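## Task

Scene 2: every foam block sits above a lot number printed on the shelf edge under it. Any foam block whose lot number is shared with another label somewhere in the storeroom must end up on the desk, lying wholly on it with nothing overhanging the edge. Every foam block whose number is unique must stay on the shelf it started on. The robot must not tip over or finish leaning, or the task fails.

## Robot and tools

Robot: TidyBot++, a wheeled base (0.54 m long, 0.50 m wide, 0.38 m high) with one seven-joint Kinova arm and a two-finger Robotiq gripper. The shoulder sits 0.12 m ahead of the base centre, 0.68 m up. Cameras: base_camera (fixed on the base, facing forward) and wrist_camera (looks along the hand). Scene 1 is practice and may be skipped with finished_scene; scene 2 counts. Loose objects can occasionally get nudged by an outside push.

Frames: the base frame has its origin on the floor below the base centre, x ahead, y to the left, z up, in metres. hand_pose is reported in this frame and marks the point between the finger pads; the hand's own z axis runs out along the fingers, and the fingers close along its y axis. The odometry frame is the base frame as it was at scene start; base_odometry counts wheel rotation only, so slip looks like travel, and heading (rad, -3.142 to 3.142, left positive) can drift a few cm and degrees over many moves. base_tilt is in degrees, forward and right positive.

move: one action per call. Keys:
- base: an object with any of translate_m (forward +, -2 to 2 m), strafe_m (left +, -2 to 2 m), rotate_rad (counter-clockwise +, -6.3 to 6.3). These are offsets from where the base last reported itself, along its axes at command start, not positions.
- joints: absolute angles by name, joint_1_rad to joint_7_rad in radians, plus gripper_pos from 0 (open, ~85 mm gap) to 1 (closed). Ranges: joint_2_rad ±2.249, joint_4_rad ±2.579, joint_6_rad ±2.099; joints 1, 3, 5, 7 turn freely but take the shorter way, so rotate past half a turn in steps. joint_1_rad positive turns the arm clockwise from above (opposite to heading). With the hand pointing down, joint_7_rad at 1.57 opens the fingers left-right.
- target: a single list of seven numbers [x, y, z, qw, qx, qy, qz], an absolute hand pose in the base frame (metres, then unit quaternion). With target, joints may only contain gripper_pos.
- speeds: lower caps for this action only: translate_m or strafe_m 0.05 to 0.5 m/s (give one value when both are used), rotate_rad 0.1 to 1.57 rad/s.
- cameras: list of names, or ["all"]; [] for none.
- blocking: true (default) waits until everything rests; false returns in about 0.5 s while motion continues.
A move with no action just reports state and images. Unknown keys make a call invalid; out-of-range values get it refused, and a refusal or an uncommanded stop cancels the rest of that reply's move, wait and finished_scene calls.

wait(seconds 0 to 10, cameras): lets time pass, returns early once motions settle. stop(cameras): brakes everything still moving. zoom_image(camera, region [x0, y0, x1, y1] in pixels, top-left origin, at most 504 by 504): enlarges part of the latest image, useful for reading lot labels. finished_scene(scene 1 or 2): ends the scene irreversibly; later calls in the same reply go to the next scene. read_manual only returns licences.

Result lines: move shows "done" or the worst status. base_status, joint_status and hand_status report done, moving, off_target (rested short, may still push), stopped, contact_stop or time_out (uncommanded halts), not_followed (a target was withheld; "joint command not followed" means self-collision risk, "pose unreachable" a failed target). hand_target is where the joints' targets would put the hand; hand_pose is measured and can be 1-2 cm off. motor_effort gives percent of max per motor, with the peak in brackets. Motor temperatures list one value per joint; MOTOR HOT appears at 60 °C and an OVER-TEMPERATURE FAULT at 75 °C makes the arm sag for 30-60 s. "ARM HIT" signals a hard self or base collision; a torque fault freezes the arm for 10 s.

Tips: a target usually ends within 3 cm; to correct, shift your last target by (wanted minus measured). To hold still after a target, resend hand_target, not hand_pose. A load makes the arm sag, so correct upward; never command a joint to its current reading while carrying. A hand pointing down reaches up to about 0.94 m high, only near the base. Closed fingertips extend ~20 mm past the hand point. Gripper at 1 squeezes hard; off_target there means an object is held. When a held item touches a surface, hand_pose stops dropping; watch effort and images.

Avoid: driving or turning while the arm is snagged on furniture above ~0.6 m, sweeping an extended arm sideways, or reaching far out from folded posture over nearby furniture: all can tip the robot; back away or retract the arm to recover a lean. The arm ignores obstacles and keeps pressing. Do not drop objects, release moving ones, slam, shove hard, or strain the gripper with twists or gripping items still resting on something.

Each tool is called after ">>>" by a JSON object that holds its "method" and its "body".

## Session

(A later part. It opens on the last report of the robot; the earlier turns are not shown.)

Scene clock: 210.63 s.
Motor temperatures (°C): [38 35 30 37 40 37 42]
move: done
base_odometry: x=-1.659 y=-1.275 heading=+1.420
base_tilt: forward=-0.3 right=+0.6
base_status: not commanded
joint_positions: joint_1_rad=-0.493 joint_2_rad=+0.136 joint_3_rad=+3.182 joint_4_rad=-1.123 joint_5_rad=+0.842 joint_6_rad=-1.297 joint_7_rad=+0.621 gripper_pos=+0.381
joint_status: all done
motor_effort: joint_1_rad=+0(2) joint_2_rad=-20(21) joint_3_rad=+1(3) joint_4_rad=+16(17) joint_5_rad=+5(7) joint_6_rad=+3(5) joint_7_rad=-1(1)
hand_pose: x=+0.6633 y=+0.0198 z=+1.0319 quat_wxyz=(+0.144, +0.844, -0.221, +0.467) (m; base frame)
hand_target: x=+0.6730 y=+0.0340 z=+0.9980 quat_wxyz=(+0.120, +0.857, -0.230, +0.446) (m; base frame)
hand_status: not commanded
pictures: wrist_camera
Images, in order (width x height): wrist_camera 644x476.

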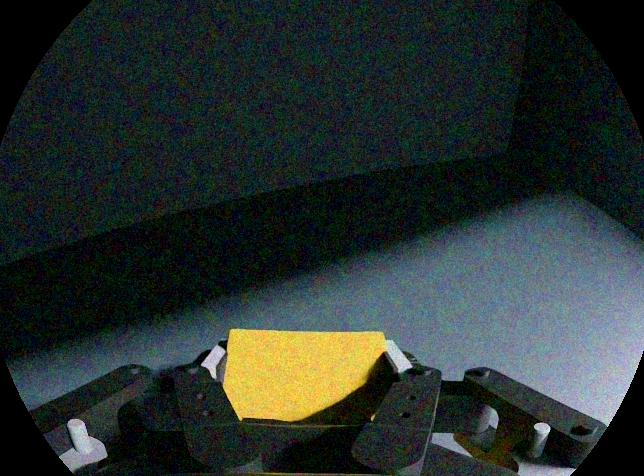

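>>> {"method": "move", "body": {"target": [0.61, 0.03, 1.10, 0.12, 0.857, -0.23, 0.446], "cameras": ["wrist_camera"]}}

>>> {"method": "move", "body": {"base": {"translate_m": -0.14}, "target": [0.42, 0.0, 1.13, 0.03, 0.887, 0, 0.462]}}

Scene clock: 212.37 s.
Motor temperatures (°C): [38 35 30 37 40 37 42]
move: done
base_odometry: x=-1.659 y=-1.275 heading=+1.420
base_tilt: forward=-0.3 right=+0.6
base_status: not commanded
joint_positions: joint_1_rad=-0.507 joint_2_rad=+0.129 joint_3_rad=+3.162 joint_4_rad=-0.845 joint_5_rad=+0.841 joint_6_rad=-1.513 joint_7_rad=+0.736 gripper_pos=+0.381
joint_status: not commanded
motor_effort: joint_1_rad=+0(1) joint_2_rad=-20(26) joint_3_rad=+1(1) joint_4_rad=+16(21) joint_5_rad=+6(8) joint_6_rad=+6(6) joint_7_rad=+0(1)
hand_pose: x=+0.6203 y=+0.0063 z=+1.1147 quat_wxyz=(+0.131, +0.832, -0.256, +0.474) (m; base frame)
hand_target: x=+0.6100 y=+0.0300 z=+1.1000 quat_wxyz=(+0.120, +0.857, -0.230, +0.446) (m; base frame)
hand_status: done (0.030 m and 5.3 deg from the pose sent, 0.087 m and 4.0 deg at the start)
pictures: wrist_camera
Images, in order (width x height): wrist_camera 644x476.

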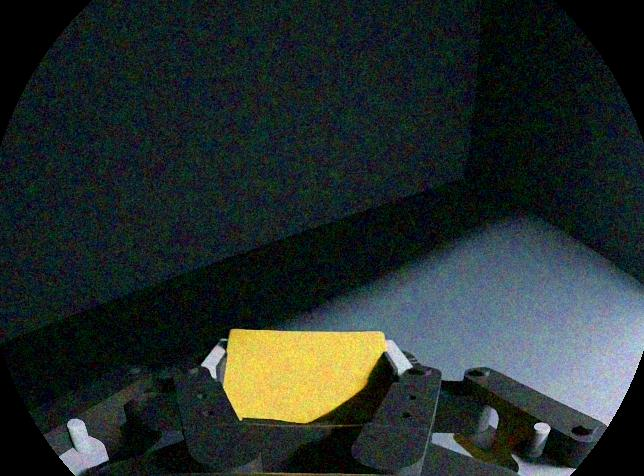

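Scene clock: 214.57 s.
Motor temperatures (°C): [38 35 30 37 40 37 42]
move: done
base_odometry: x=-1.680 y=-1.413 heading=+1.420
base_tilt: forward=-0.3 right=+0.6
base_status: done
joint_positions: joint_1_rad=+0.021 joint_2_rad=-0.377 joint_3_rad=+3.096 joint_4_rad=-1.076 joint_5_rad=+0.125 joint_6_rad=-1.513 joint_7_rad=+1.520 gripper_pos=+0.381
joint_status: not commanded
motor_effort: joint_1_rad=+0(2) joint_2_rad=-2(26) joint_3_rad=+1(1) joint_4_rad=+15(19) joint_5_rad=+2(7) joint_6_rad=+7(8) joint_7_rad=+0(1)
hand_pose: x=+0.4141 y=-0.0238 z=+1.1294 quat_wxyz=(+0.049, +0.891, -0.034, +0.450) (m; base frame)
hand_target: x=+0.4200 y=+0.0000 z=+1.1300 quat_wxyz=(+0.030, +0.887, +0.000, +0.462) (m; base frame)
hand_status: done (0.025 m and 4.7 deg from the pose sent, 0.201 m and 32.3 deg at the start)
pictures: base_camera, wrist_camera
Images, in order (width x height): base_camera 644x364, wrist_camera 644x476.

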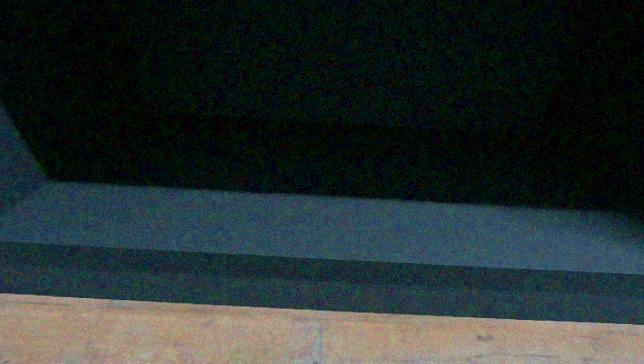

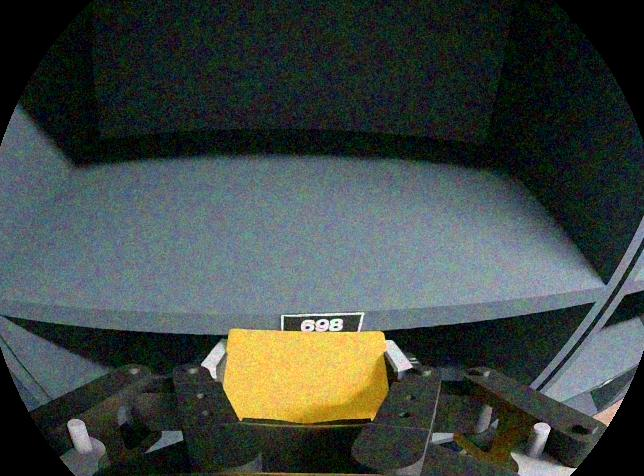

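>>> {"method": "move", "body": {"base": {"strafe_m": -1.5}}}

Scene clock: 219.10 s.
Motor temperatures (°C): [38 35 30 37 40 37 42]
move: done
base_odometry: x=-0.197 y=-1.639 heading=+1.419
base_tilt: forward=-0.3 right=+0.6
base_status: done
joint_positions: joint_1_rad=+0.022 joint_2_rad=-0.378 joint_3_rad=+3.091 joint_4_rad=-1.076 joint_5_rad=+0.118 joint_6_rad=-1.513 joint_7_rad=+1.522 gripper_pos=+0.381
joint_status: not commanded
motor_effort: joint_1_rad=-1(1) joint_2_rad=-1(3) joint_3_rad=+1(3) joint_4_rad=+16(17) joint_5_rad=+2(3) joint_6_rad=+7(8) joint_7_rad=+0(1)
hand_pose: x=+0.4142 y=-0.0195 z=+1.1291 quat_wxyz=(+0.046, +0.892, -0.030, +0.450) (m; base frame)
hand_target: x=+0.4200 y=+0.0000 z=+1.1300 quat_wxyz=(+0.030, +0.887, +0.000, +0.462) (m; base frame)
hand_status: not commanded
pictures: base_camera, wrist_camera
Images, in order (width x height): base_camera 644x364, wrist_camera 644x476.

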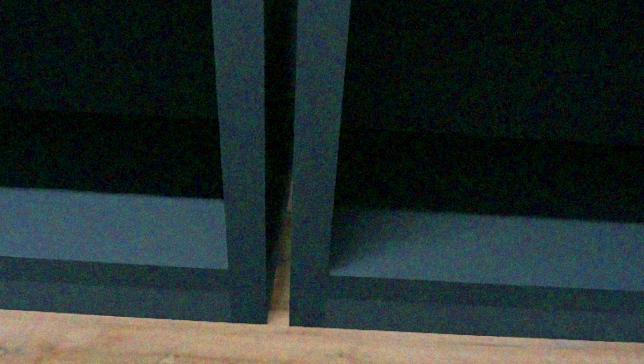

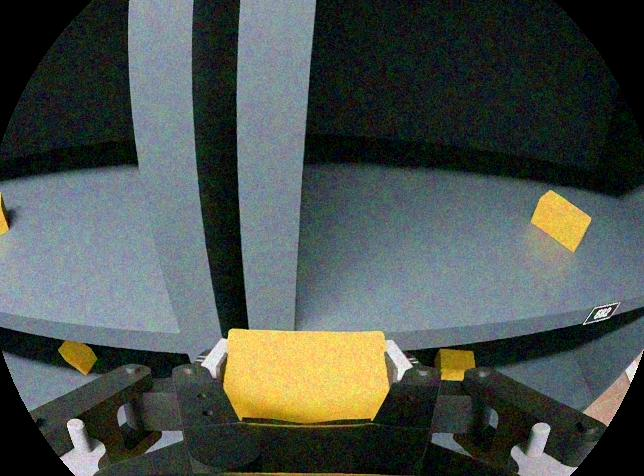

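>>> {"method": "move", "body": {"base": {"strafe_m": -1.5, "translate_m": -0.03}, "cameras": ["base_camera"]}}

Scene clock: 223.60 s.
Motor temperatures (°C): [38 35 30 37 40 37 42]
move: done
base_odometry: x=+1.282 y=-1.895 heading=+1.419
base_tilt: forward=-0.4 right=+0.6
base_status: done
joint_positions: joint_1_rad=+0.023 joint_2_rad=-0.378 joint_3_rad=+3.089 joint_4_rad=-1.076 joint_5_rad=+0.116 joint_6_rad=-1.513 joint_7_rad=+1.522 gripper_pos=+0.381
joint_status: not commanded
motor_effort: joint_1_rad=-1(1) joint_2_rad=-1(3) joint_3_rad=+1(2) joint_4_rad=+16(16) joint_5_rad=+1(2) joint_6_rad=+8(8) joint_7_rad=+0(1)
hand_pose: x=+0.4141 y=-0.0181 z=+1.1291 quat_wxyz=(+0.045, +0.892, -0.028, +0.450) (m; base frame)
hand_target: x=+0.4200 y=+0.0000 z=+1.1300 quat_wxyz=(+0.030, +0.887, +0.000, +0.462) (m; base frame)
hand_status: not commanded
pictures: base_camera
Images, in order (width x height): base_camera 644x364.

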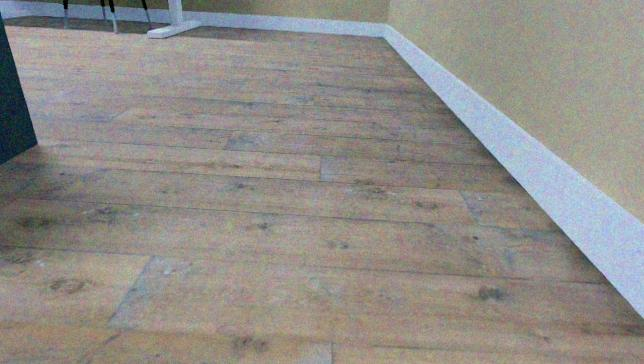

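>>> {"method": "move", "body": {"base": {"translate_m": 1.8}, "cameras": ["base_camera"]}}

>>> {"method": "move", "body": {"base": {"strafe_m": 1.35, "rotate_rad": -0.02}, "target": [0.58, 0.0, 0.98, 0.03, 0.887, 0, 0.462]}}

Scene clock: 228.83 s.
Motor temperatures (°C): [38 35 30 37 40 37 42]
move: done
base_odometry: x=+1.554 y=-0.115 heading=+1.418
base_tilt: forward=-0.3 right=+0.6
base_status: done
joint_positions: joint_1_rad=+0.023 joint_2_rad=-0.385 joint_3_rad=+3.089 joint_4_rad=-1.079 joint_5_rad=+0.116 joint_6_rad=-1.513 joint_7_rad=+1.522 gripper_pos=+0.381
joint_status: not commanded
motor_effort: joint_1_rad=+0(1) joint_2_rad=-2(4) joint_3_rad=+1(1) joint_4_rad=+16(17) joint_5_rad=+2(2) joint_6_rad=+8(8) joint_7_rad=+0(1)
hand_pose: x=+0.4110 y=-0.0181 z=+1.1300 quat_wxyz=(+0.045, +0.891, -0.029, +0.452) (m; base frame)
hand_target: x=+0.4200 y=+0.0000 z=+1.1300 quat_wxyz=(+0.030, +0.887, +0.000, +0.462) (m; base frame)
hand_status: not commanded
pictures: base_camera
Images, in order (width x height): base_camera 644x364.

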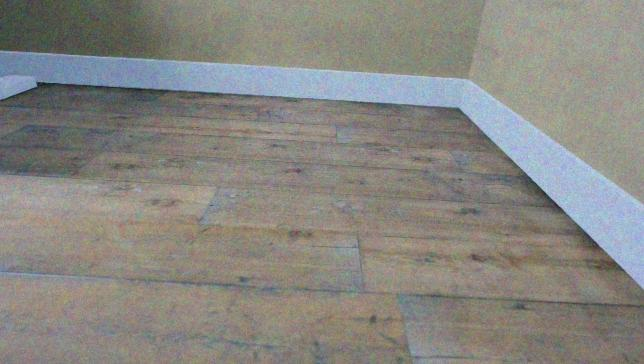

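Scene clock: 232.90 s.
Motor temperatures (°C): [38 35 30 37 40 37 42]
move: done
base_odometry: x=+0.219 y=+0.090 heading=+1.398
base_tilt: forward=-0.3 right=+0.6
base_status: done
joint_positions: joint_1_rad=+0.023 joint_2_rad=-0.252 joint_3_rad=+3.084 joint_4_rad=-1.565 joint_5_rad=+0.116 joint_6_rad=-0.888 joint_7_rad=+1.522 gripper_pos=+0.381
joint_status: not commanded
motor_effort: joint_1_rad=+0(1) joint_2_rad=-11(13) joint_3_rad=+1(2) joint_4_rad=+21(23) joint_5_rad=+1(2) joint_6_rad=+7(8) joint_7_rad=+0(1)
hand_pose: x=+0.5693 y=-0.0076 z=+0.9872 quat_wxyz=(+0.044, +0.890, +0.008, +0.454) (m; base frame)
hand_target: x=+0.5800 y=+0.0000 z=+0.9800 quat_wxyz=(+0.030, +0.887, +0.000, +0.462) (m; base frame)
hand_status: done (0.015 m and 2.1 deg from the pose sent, 0.227 m and 3.9 deg at the start)
pictures: base_camera, wrist_camera
Images, in order (width x height): base_camera 644x364, wrist_camera 644x476.

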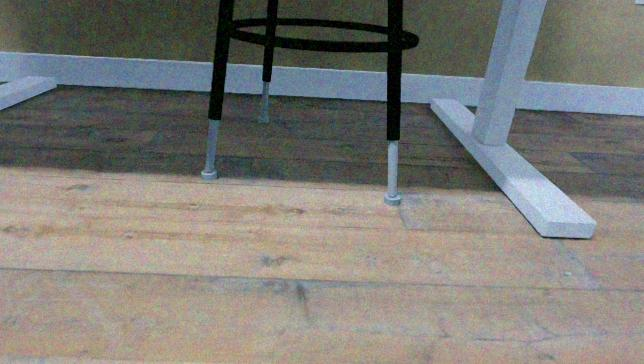

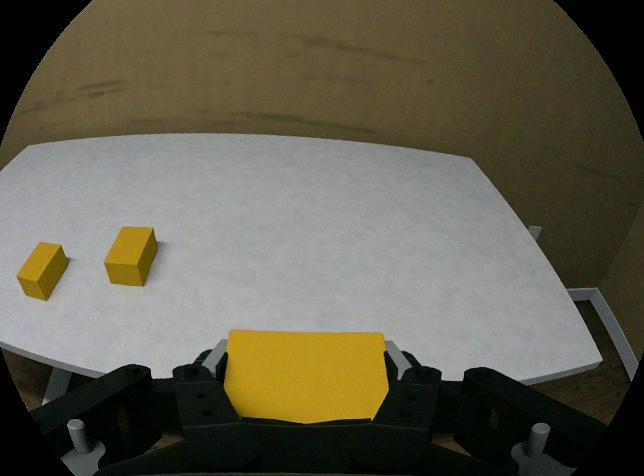

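>>> {"method": "move", "body": {"base": {"translate_m": 0.22}, "target": [0.72, 0.0, 0.82, 0.03, 0.887, 0, 0.462], "cameras": ["wrist_camera"]}}

>>> {"method": "move", "body": {"target": [0.72, 0.0, 0.77, 0.03, 0.887, 0, 0.462], "cameras": []}}

>>> {"method": "move", "body": {"target": [0.72, 0.0, 0.755, 0.03, 0.887, 0, 0.462], "cameras": []}}

>>> {"method": "move", "body": {"target": [0.72, 0.0, 0.743, 0.03, 0.887, 0, 0.462], "cameras": ["wrist_camera"]}}

>>> {"method": "move", "body": {"target": [0.72, 0.0, 0.733, 0.03, 0.887, 0, 0.462], "cameras": ["wrist_camera"]}}

Scene clock: 234.93 s.
Motor temperatures (°C): [38 35 30 37 40 37 42]
move: done
base_odometry: x=+0.257 y=+0.307 heading=+1.399
base_tilt: forward=-0.3 right=+0.6
base_status: done
joint_positions: joint_1_rad=-0.130 joint_2_rad=+0.113 joint_3_rad=+3.243 joint_4_rad=-1.762 joint_5_rad=+0.181 joint_6_rad=-0.350 joint_7_rad=+1.373 gripper_pos=+0.381
joint_status: not commanded
motor_effort: joint_1_rad=+0(1) joint_2_rad=-23(30) joint_3_rad=+0(1) joint_4_rad=+20(23) joint_5_rad=+1(2) joint_6_rad=+7(8) joint_7_rad=+0(1)
hand_pose: x=+0.7152 y=+0.0009 z=+0.8181 quat_wxyz=(+0.020, +0.895, -0.010, +0.446) (m; base frame)
hand_target: x=+0.7200 y=+0.0000 z=+0.8200 quat_wxyz=(+0.030, +0.887, +0.000, +0.462) (m; base frame)
hand_status: done (0.005 m and 2.6 deg from the pose sent, 0.225 m and 2.1 deg at the start)
pictures: wrist_camera
Images, in order (width x height): wrist_camera 644x476.

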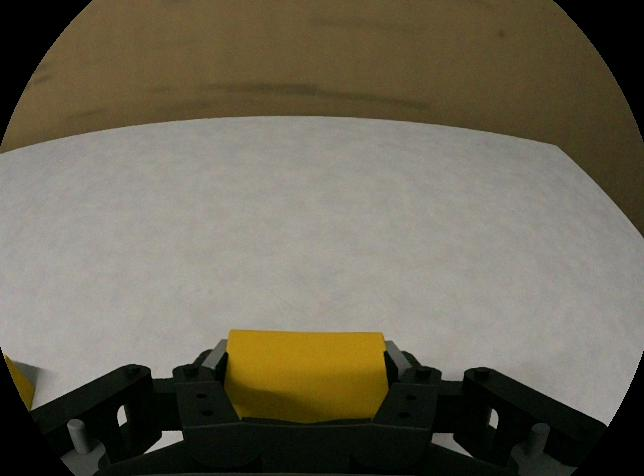

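Scene clock: 236.20 s.
Motor temperatures (°C): [38 35 30 37 40 37 42]
move: done
base_odometry: x=+0.257 y=+0.307 heading=+1.399
base_tilt: forward=-0.3 right=+0.6
base_status: not commanded
joint_positions: joint_1_rad=-0.311 joint_2_rad=+0.143 joint_3_rad=+3.459 joint_4_rad=-1.879 joint_5_rad=+0.181 joint_6_rad=-0.180 joint_7_rad=+1.373 gripper_pos=+0.381
joint_status: not commanded
motor_effort: joint_1_rad=-1(1) joint_2_rad=-23(25) joint_3_rad=+1(1) joint_4_rad=+20(21) joint_5_rad=+1(1) joint_6_rad=+7(8) joint_7_rad=-1(1)
hand_pose: x=+0.7165 y=-0.0061 z=+0.7824 quat_wxyz=(+0.031, +0.889, -0.008, +0.457) (m; base frame)
hand_target: x=+0.7200 y=+0.0000 z=+0.7700 quat_wxyz=(+0.030, +0.887, +0.000, +0.462) (m; base frame)
hand_status: done (0.014 m and 1.0 deg from the pose sent, 0.048 m and 2.6 deg at the start)
pictures: none
No camera images: "cameras" was empty.

Scene clock: 237.20 s.
Motor temperatures (°C): [38 35 30 37 40 37 42]
move: done
base_odometry: x=+0.257 y=+0.307 heading=+1.399
base_tilt: forward=-0.3 right=+0.6
base_status: not commanded
joint_positions: joint_1_rad=-0.349 joint_2_rad=+0.162 joint_3_rad=+3.509 joint_4_rad=-1.912 joint_5_rad=+0.143 joint_6_rad=-0.123 joint_7_rad=+1.420 gripper_pos=+0.381
joint_status: not commanded
motor_effort: joint_1_rad=-1(1) joint_2_rad=-23(25) joint_3_rad=+1(2) joint_4_rad=+20(21) joint_5_rad=+1(1) joint_6_rad=+7(8) joint_7_rad=+0(1)
hand_pose: x=+0.7180 y=-0.0070 z=+0.7689 quat_wxyz=(+0.035, +0.887, -0.001, +0.460) (m; base frame)
hand_target: x=+0.7200 y=+0.0000 z=+0.7550 quat_wxyz=(+0.030, +0.887, +0.000, +0.462) (m; base frame)
hand_status: done (0.016 m and 0.6 deg from the pose sent, 0.028 m and 1.0 deg at the start)
pictures: none
No camera images: "cameras" was empty.

Scene clock: 237.87 s.
Motor temperatures (°C): [38 35 30 37 40 37 42]
move: done
base_odometry: x=+0.257 y=+0.306 heading=+1.399
base_tilt: forward=-0.3 right=+0.6
base_status: not commanded
joint_positions: joint_1_rad=-0.349 joint_2_rad=+0.175 joint_3_rad=+3.512 joint_4_rad=-1.935 joint_5_rad=+0.083 joint_6_rad=-0.078 joint_7_rad=+1.481 gripper_pos=+0.381
joint_status: not commanded
motor_effort: joint_1_rad=-1(1) joint_2_rad=-22(25) joint_3_rad=+1(1) joint_4_rad=+18(20) joint_5_rad=+1(1) joint_6_rad=+7(7) joint_7_rad=+0(0)
hand_pose: x=+0.7194 y=-0.0048 z=+0.7613 quat_wxyz=(+0.033, +0.885, +0.003, +0.464) (m; base frame)
hand_target: x=+0.7200 y=+0.0000 z=+0.7430 quat_wxyz=(+0.030, +0.887, +0.000, +0.462) (m; base frame)
hand_status: done (0.019 m and 0.6 deg from the pose sent, 0.027 m and 0.6 deg at the start)
pictures: wrist_camera
Images, in order (width x height): wrist_camera 644x476.

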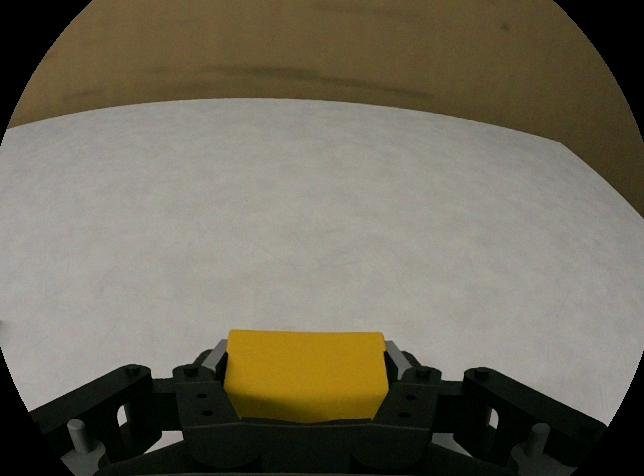

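Scene clock: 238.47 s.
Motor temperatures (°C): [38 35 30 37 40 37 42]
move: off_target
base_odometry: x=+0.257 y=+0.306 heading=+1.399
base_tilt: forward=-0.3 right=+0.6
base_status: not commanded
joint_positions: joint_1_rad=-0.347 joint_2_rad=+0.177 joint_3_rad=+3.512 joint_4_rad=-1.950 joint_5_rad=+0.040 joint_6_rad=-0.042 joint_7_rad=+1.525 gripper_pos=+0.381
joint_status: not commanded
motor_effort: joint_1_rad=-2(2) joint_2_rad=-21(22) joint_3_rad=+0(1) joint_4_rad=+18(19) joint_5_rad=+1(1) joint_6_rad=+7(7) joint_7_rad=+0(1)
hand_pose: x=+0.7207 y=-0.0042 z=+0.7610 quat_wxyz=(+0.032, +0.881, +0.004, +0.472) (m; base frame)
hand_target: x=+0.7200 y=+0.0000 z=+0.7330 quat_wxyz=(+0.030, +0.887, +0.000, +0.462) (m; base frame)
hand_status: off_target (0.028 m and 1.5 deg from the pose sent, 0.029 m and 0.6 deg at the start)
pictures: wrist_camera
Images, in order (width x height): wrist_camera 644x476.

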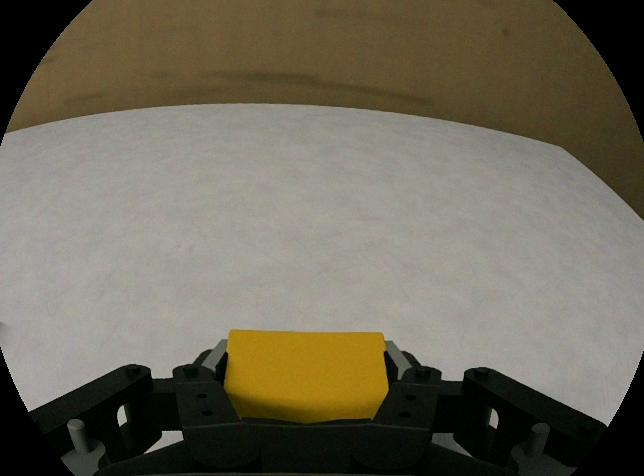

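>>> {"method": "move", "body": {"target": [0.72, 0.0, 0.743, 0.03, 0.887, 0, 0.462], "cameras": []}}

>>> {"method": "move", "body": {"joints": {"gripper_pos": 0}, "cameras": []}}

>>> {"method": "move", "body": {"target": [0.56, 0.0, 0.87, 0.03, 0.887, 0, 0.462], "cameras": []}}

>>> {"method": "move", "body": {"base": {"translate_m": -0.3}, "cameras": ["wrist_camera"]}}

Scene clock: 239.23 s.
Motor temperatures (°C): [38 35 30 37 40 37 42]
move: done
base_odometry: x=+0.257 y=+0.306 heading=+1.399
base_tilt: forward=-0.3 right=+0.6
base_status: not commanded
joint_positions: joint_1_rad=-0.355 joint_2_rad=+0.178 joint_3_rad=+3.519 joint_4_rad=-1.950 joint_5_rad=+0.040 joint_6_rad=-0.042 joint_7_rad=+1.512 gripper_pos=+0.381
joint_status: not commanded
motor_effort: joint_1_rad=-1(2) joint_2_rad=-21(24) joint_3_rad=+1(1) joint_4_rad=+18(19) joint_5_rad=+1(1) joint_6_rad=+7(8) joint_7_rad=+0(1)
hand_pose: x=+0.7209 y=-0.0034 z=+0.7610 quat_wxyz=(+0.029, +0.881, -0.001, +0.473) (m; base frame)
hand_target: x=+0.7200 y=+0.0000 z=+0.7430 quat_wxyz=(+0.030, +0.887, +0.000, +0.462) (m; base frame)
hand_status: done (0.018 m and 1.4 deg from the pose sent, 0.019 m and 1.5 deg at the start)
pictures: none
No camera images: "cameras" was empty.

Scene clock: 240.00 s.
Motor temperatures (°C): [38 35 30 37 40 37 42]
move: done
base_odometry: x=+0.257 y=+0.306 heading=+1.399
base_tilt: forward=-0.3 right=+0.6
base_status: not commanded
joint_positions: joint_1_rad=-0.355 joint_2_rad=+0.179 joint_3_rad=+3.519 joint_4_rad=-1.950 joint_5_rad=+0.040 joint_6_rad=-0.042 joint_7_rad=+1.512 gripper_pos=+0.000
joint_status: all done
motor_effort: joint_1_rad=-1(1) joint_2_rad=-24(24) joint_3_rad=+1(2) joint_4_rad=+19(20) joint_5_rad=+1(1) joint_6_rad=+7(8) joint_7_rad=+0(1)
hand_pose: x=+0.7210 y=-0.0033 z=+0.7601 quat_wxyz=(+0.029, +0.881, -0.001, +0.472) (m; base frame)
hand_target: x=+0.7200 y=+0.0000 z=+0.7430 quat_wxyz=(+0.030, +0.887, +0.000, +0.462) (m; base frame)
hand_status: not commanded
pictures: none
No camera images: "cameras" was empty.

Scene clock: 241.73 s.
Motor temperatures (°C): [38 35 30 37 40 37 42]
move: done
base_odometry: x=+0.257 y=+0.306 heading=+1.399
base_tilt: forward=-0.3 right=+0.6
base_status: not commanded
joint_positions: joint_1_rad=+0.063 joint_2_rad=-0.297 joint_3_rad=+3.050 joint_4_rad=-1.952 joint_5_rad=+0.040 joint_6_rad=-0.450 joint_7_rad=+1.511 gripper_pos=+0.000
joint_status: not commanded
motor_effort: joint_1_rad=+0(1) joint_2_rad=-11(26) joint_3_rad=+1(2) joint_4_rad=+22(22) joint_5_rad=+1(1) joint_6_rad=+8(8) joint_7_rad=+0(0)
hand_pose: x=+0.5760 y=+0.0127 z=+0.8986 quat_wxyz=(+0.007, +0.869, +0.003, +0.495) (m; base frame)
hand_target: x=+0.5600 y=+0.0000 z=+0.8700 quat_wxyz=(+0.030, +0.887, +0.000, +0.462) (m; base frame)
hand_status: done (0.035 m and 5.1 deg from the pose sent, 0.195 m and 1.3 deg at the start)
pictures: none
No camera images: "cameras" was empty.

Scene clock: 243.70 s.
Motor temperatures (°C): [38 35 30 37 40 37 42]
move: done
base_odometry: x=+0.206 y=+0.011 heading=+1.400
base_tilt: forward=-0.3 right=+0.6
base_status: done
joint_positions: joint_1_rad=+0.066 joint_2_rad=-0.309 joint_3_rad=+3.048 joint_4_rad=-1.955 joint_5_rad=+0.040 joint_6_rad=-0.458 joint_7_rad=+1.511 gripper_pos=+0.000
joint_status: not commanded
motor_effort: joint_1_rad=+0(2) joint_2_rad=-10(13) joint_3_rad=+1(2) joint_4_rad=+21(23) joint_5_rad=+1(1) joint_6_rad=+8(8) joint_7_rad=+0(1)
hand_pose: x=+0.5718 y=+0.0124 z=+0.9002 quat_wxyz=(+0.009, +0.868, +0.002, +0.496) (m; base frame)
hand_target: x=+0.5600 y=+0.0000 z=+0.8700 quat_wxyz=(+0.030, +0.887, +0.000, +0.462) (m; base frame)
hand_status: not commanded
pictures: wrist_camera
Images, in order (width x height): wrist_camera 644x476.

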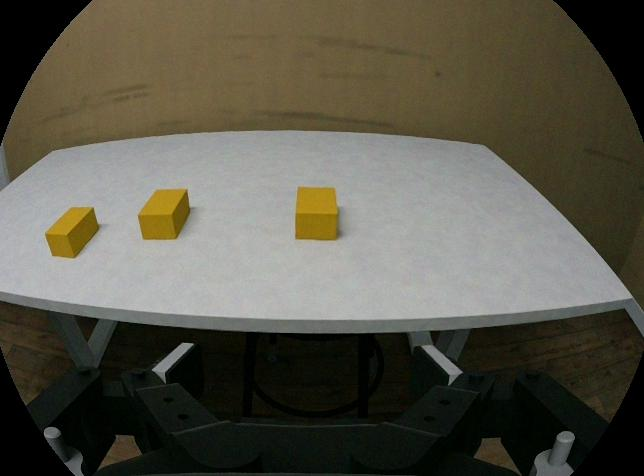

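>>> {"method": "finished_scene", "body": {"scene": 2}}

The scene is finished: the task was done.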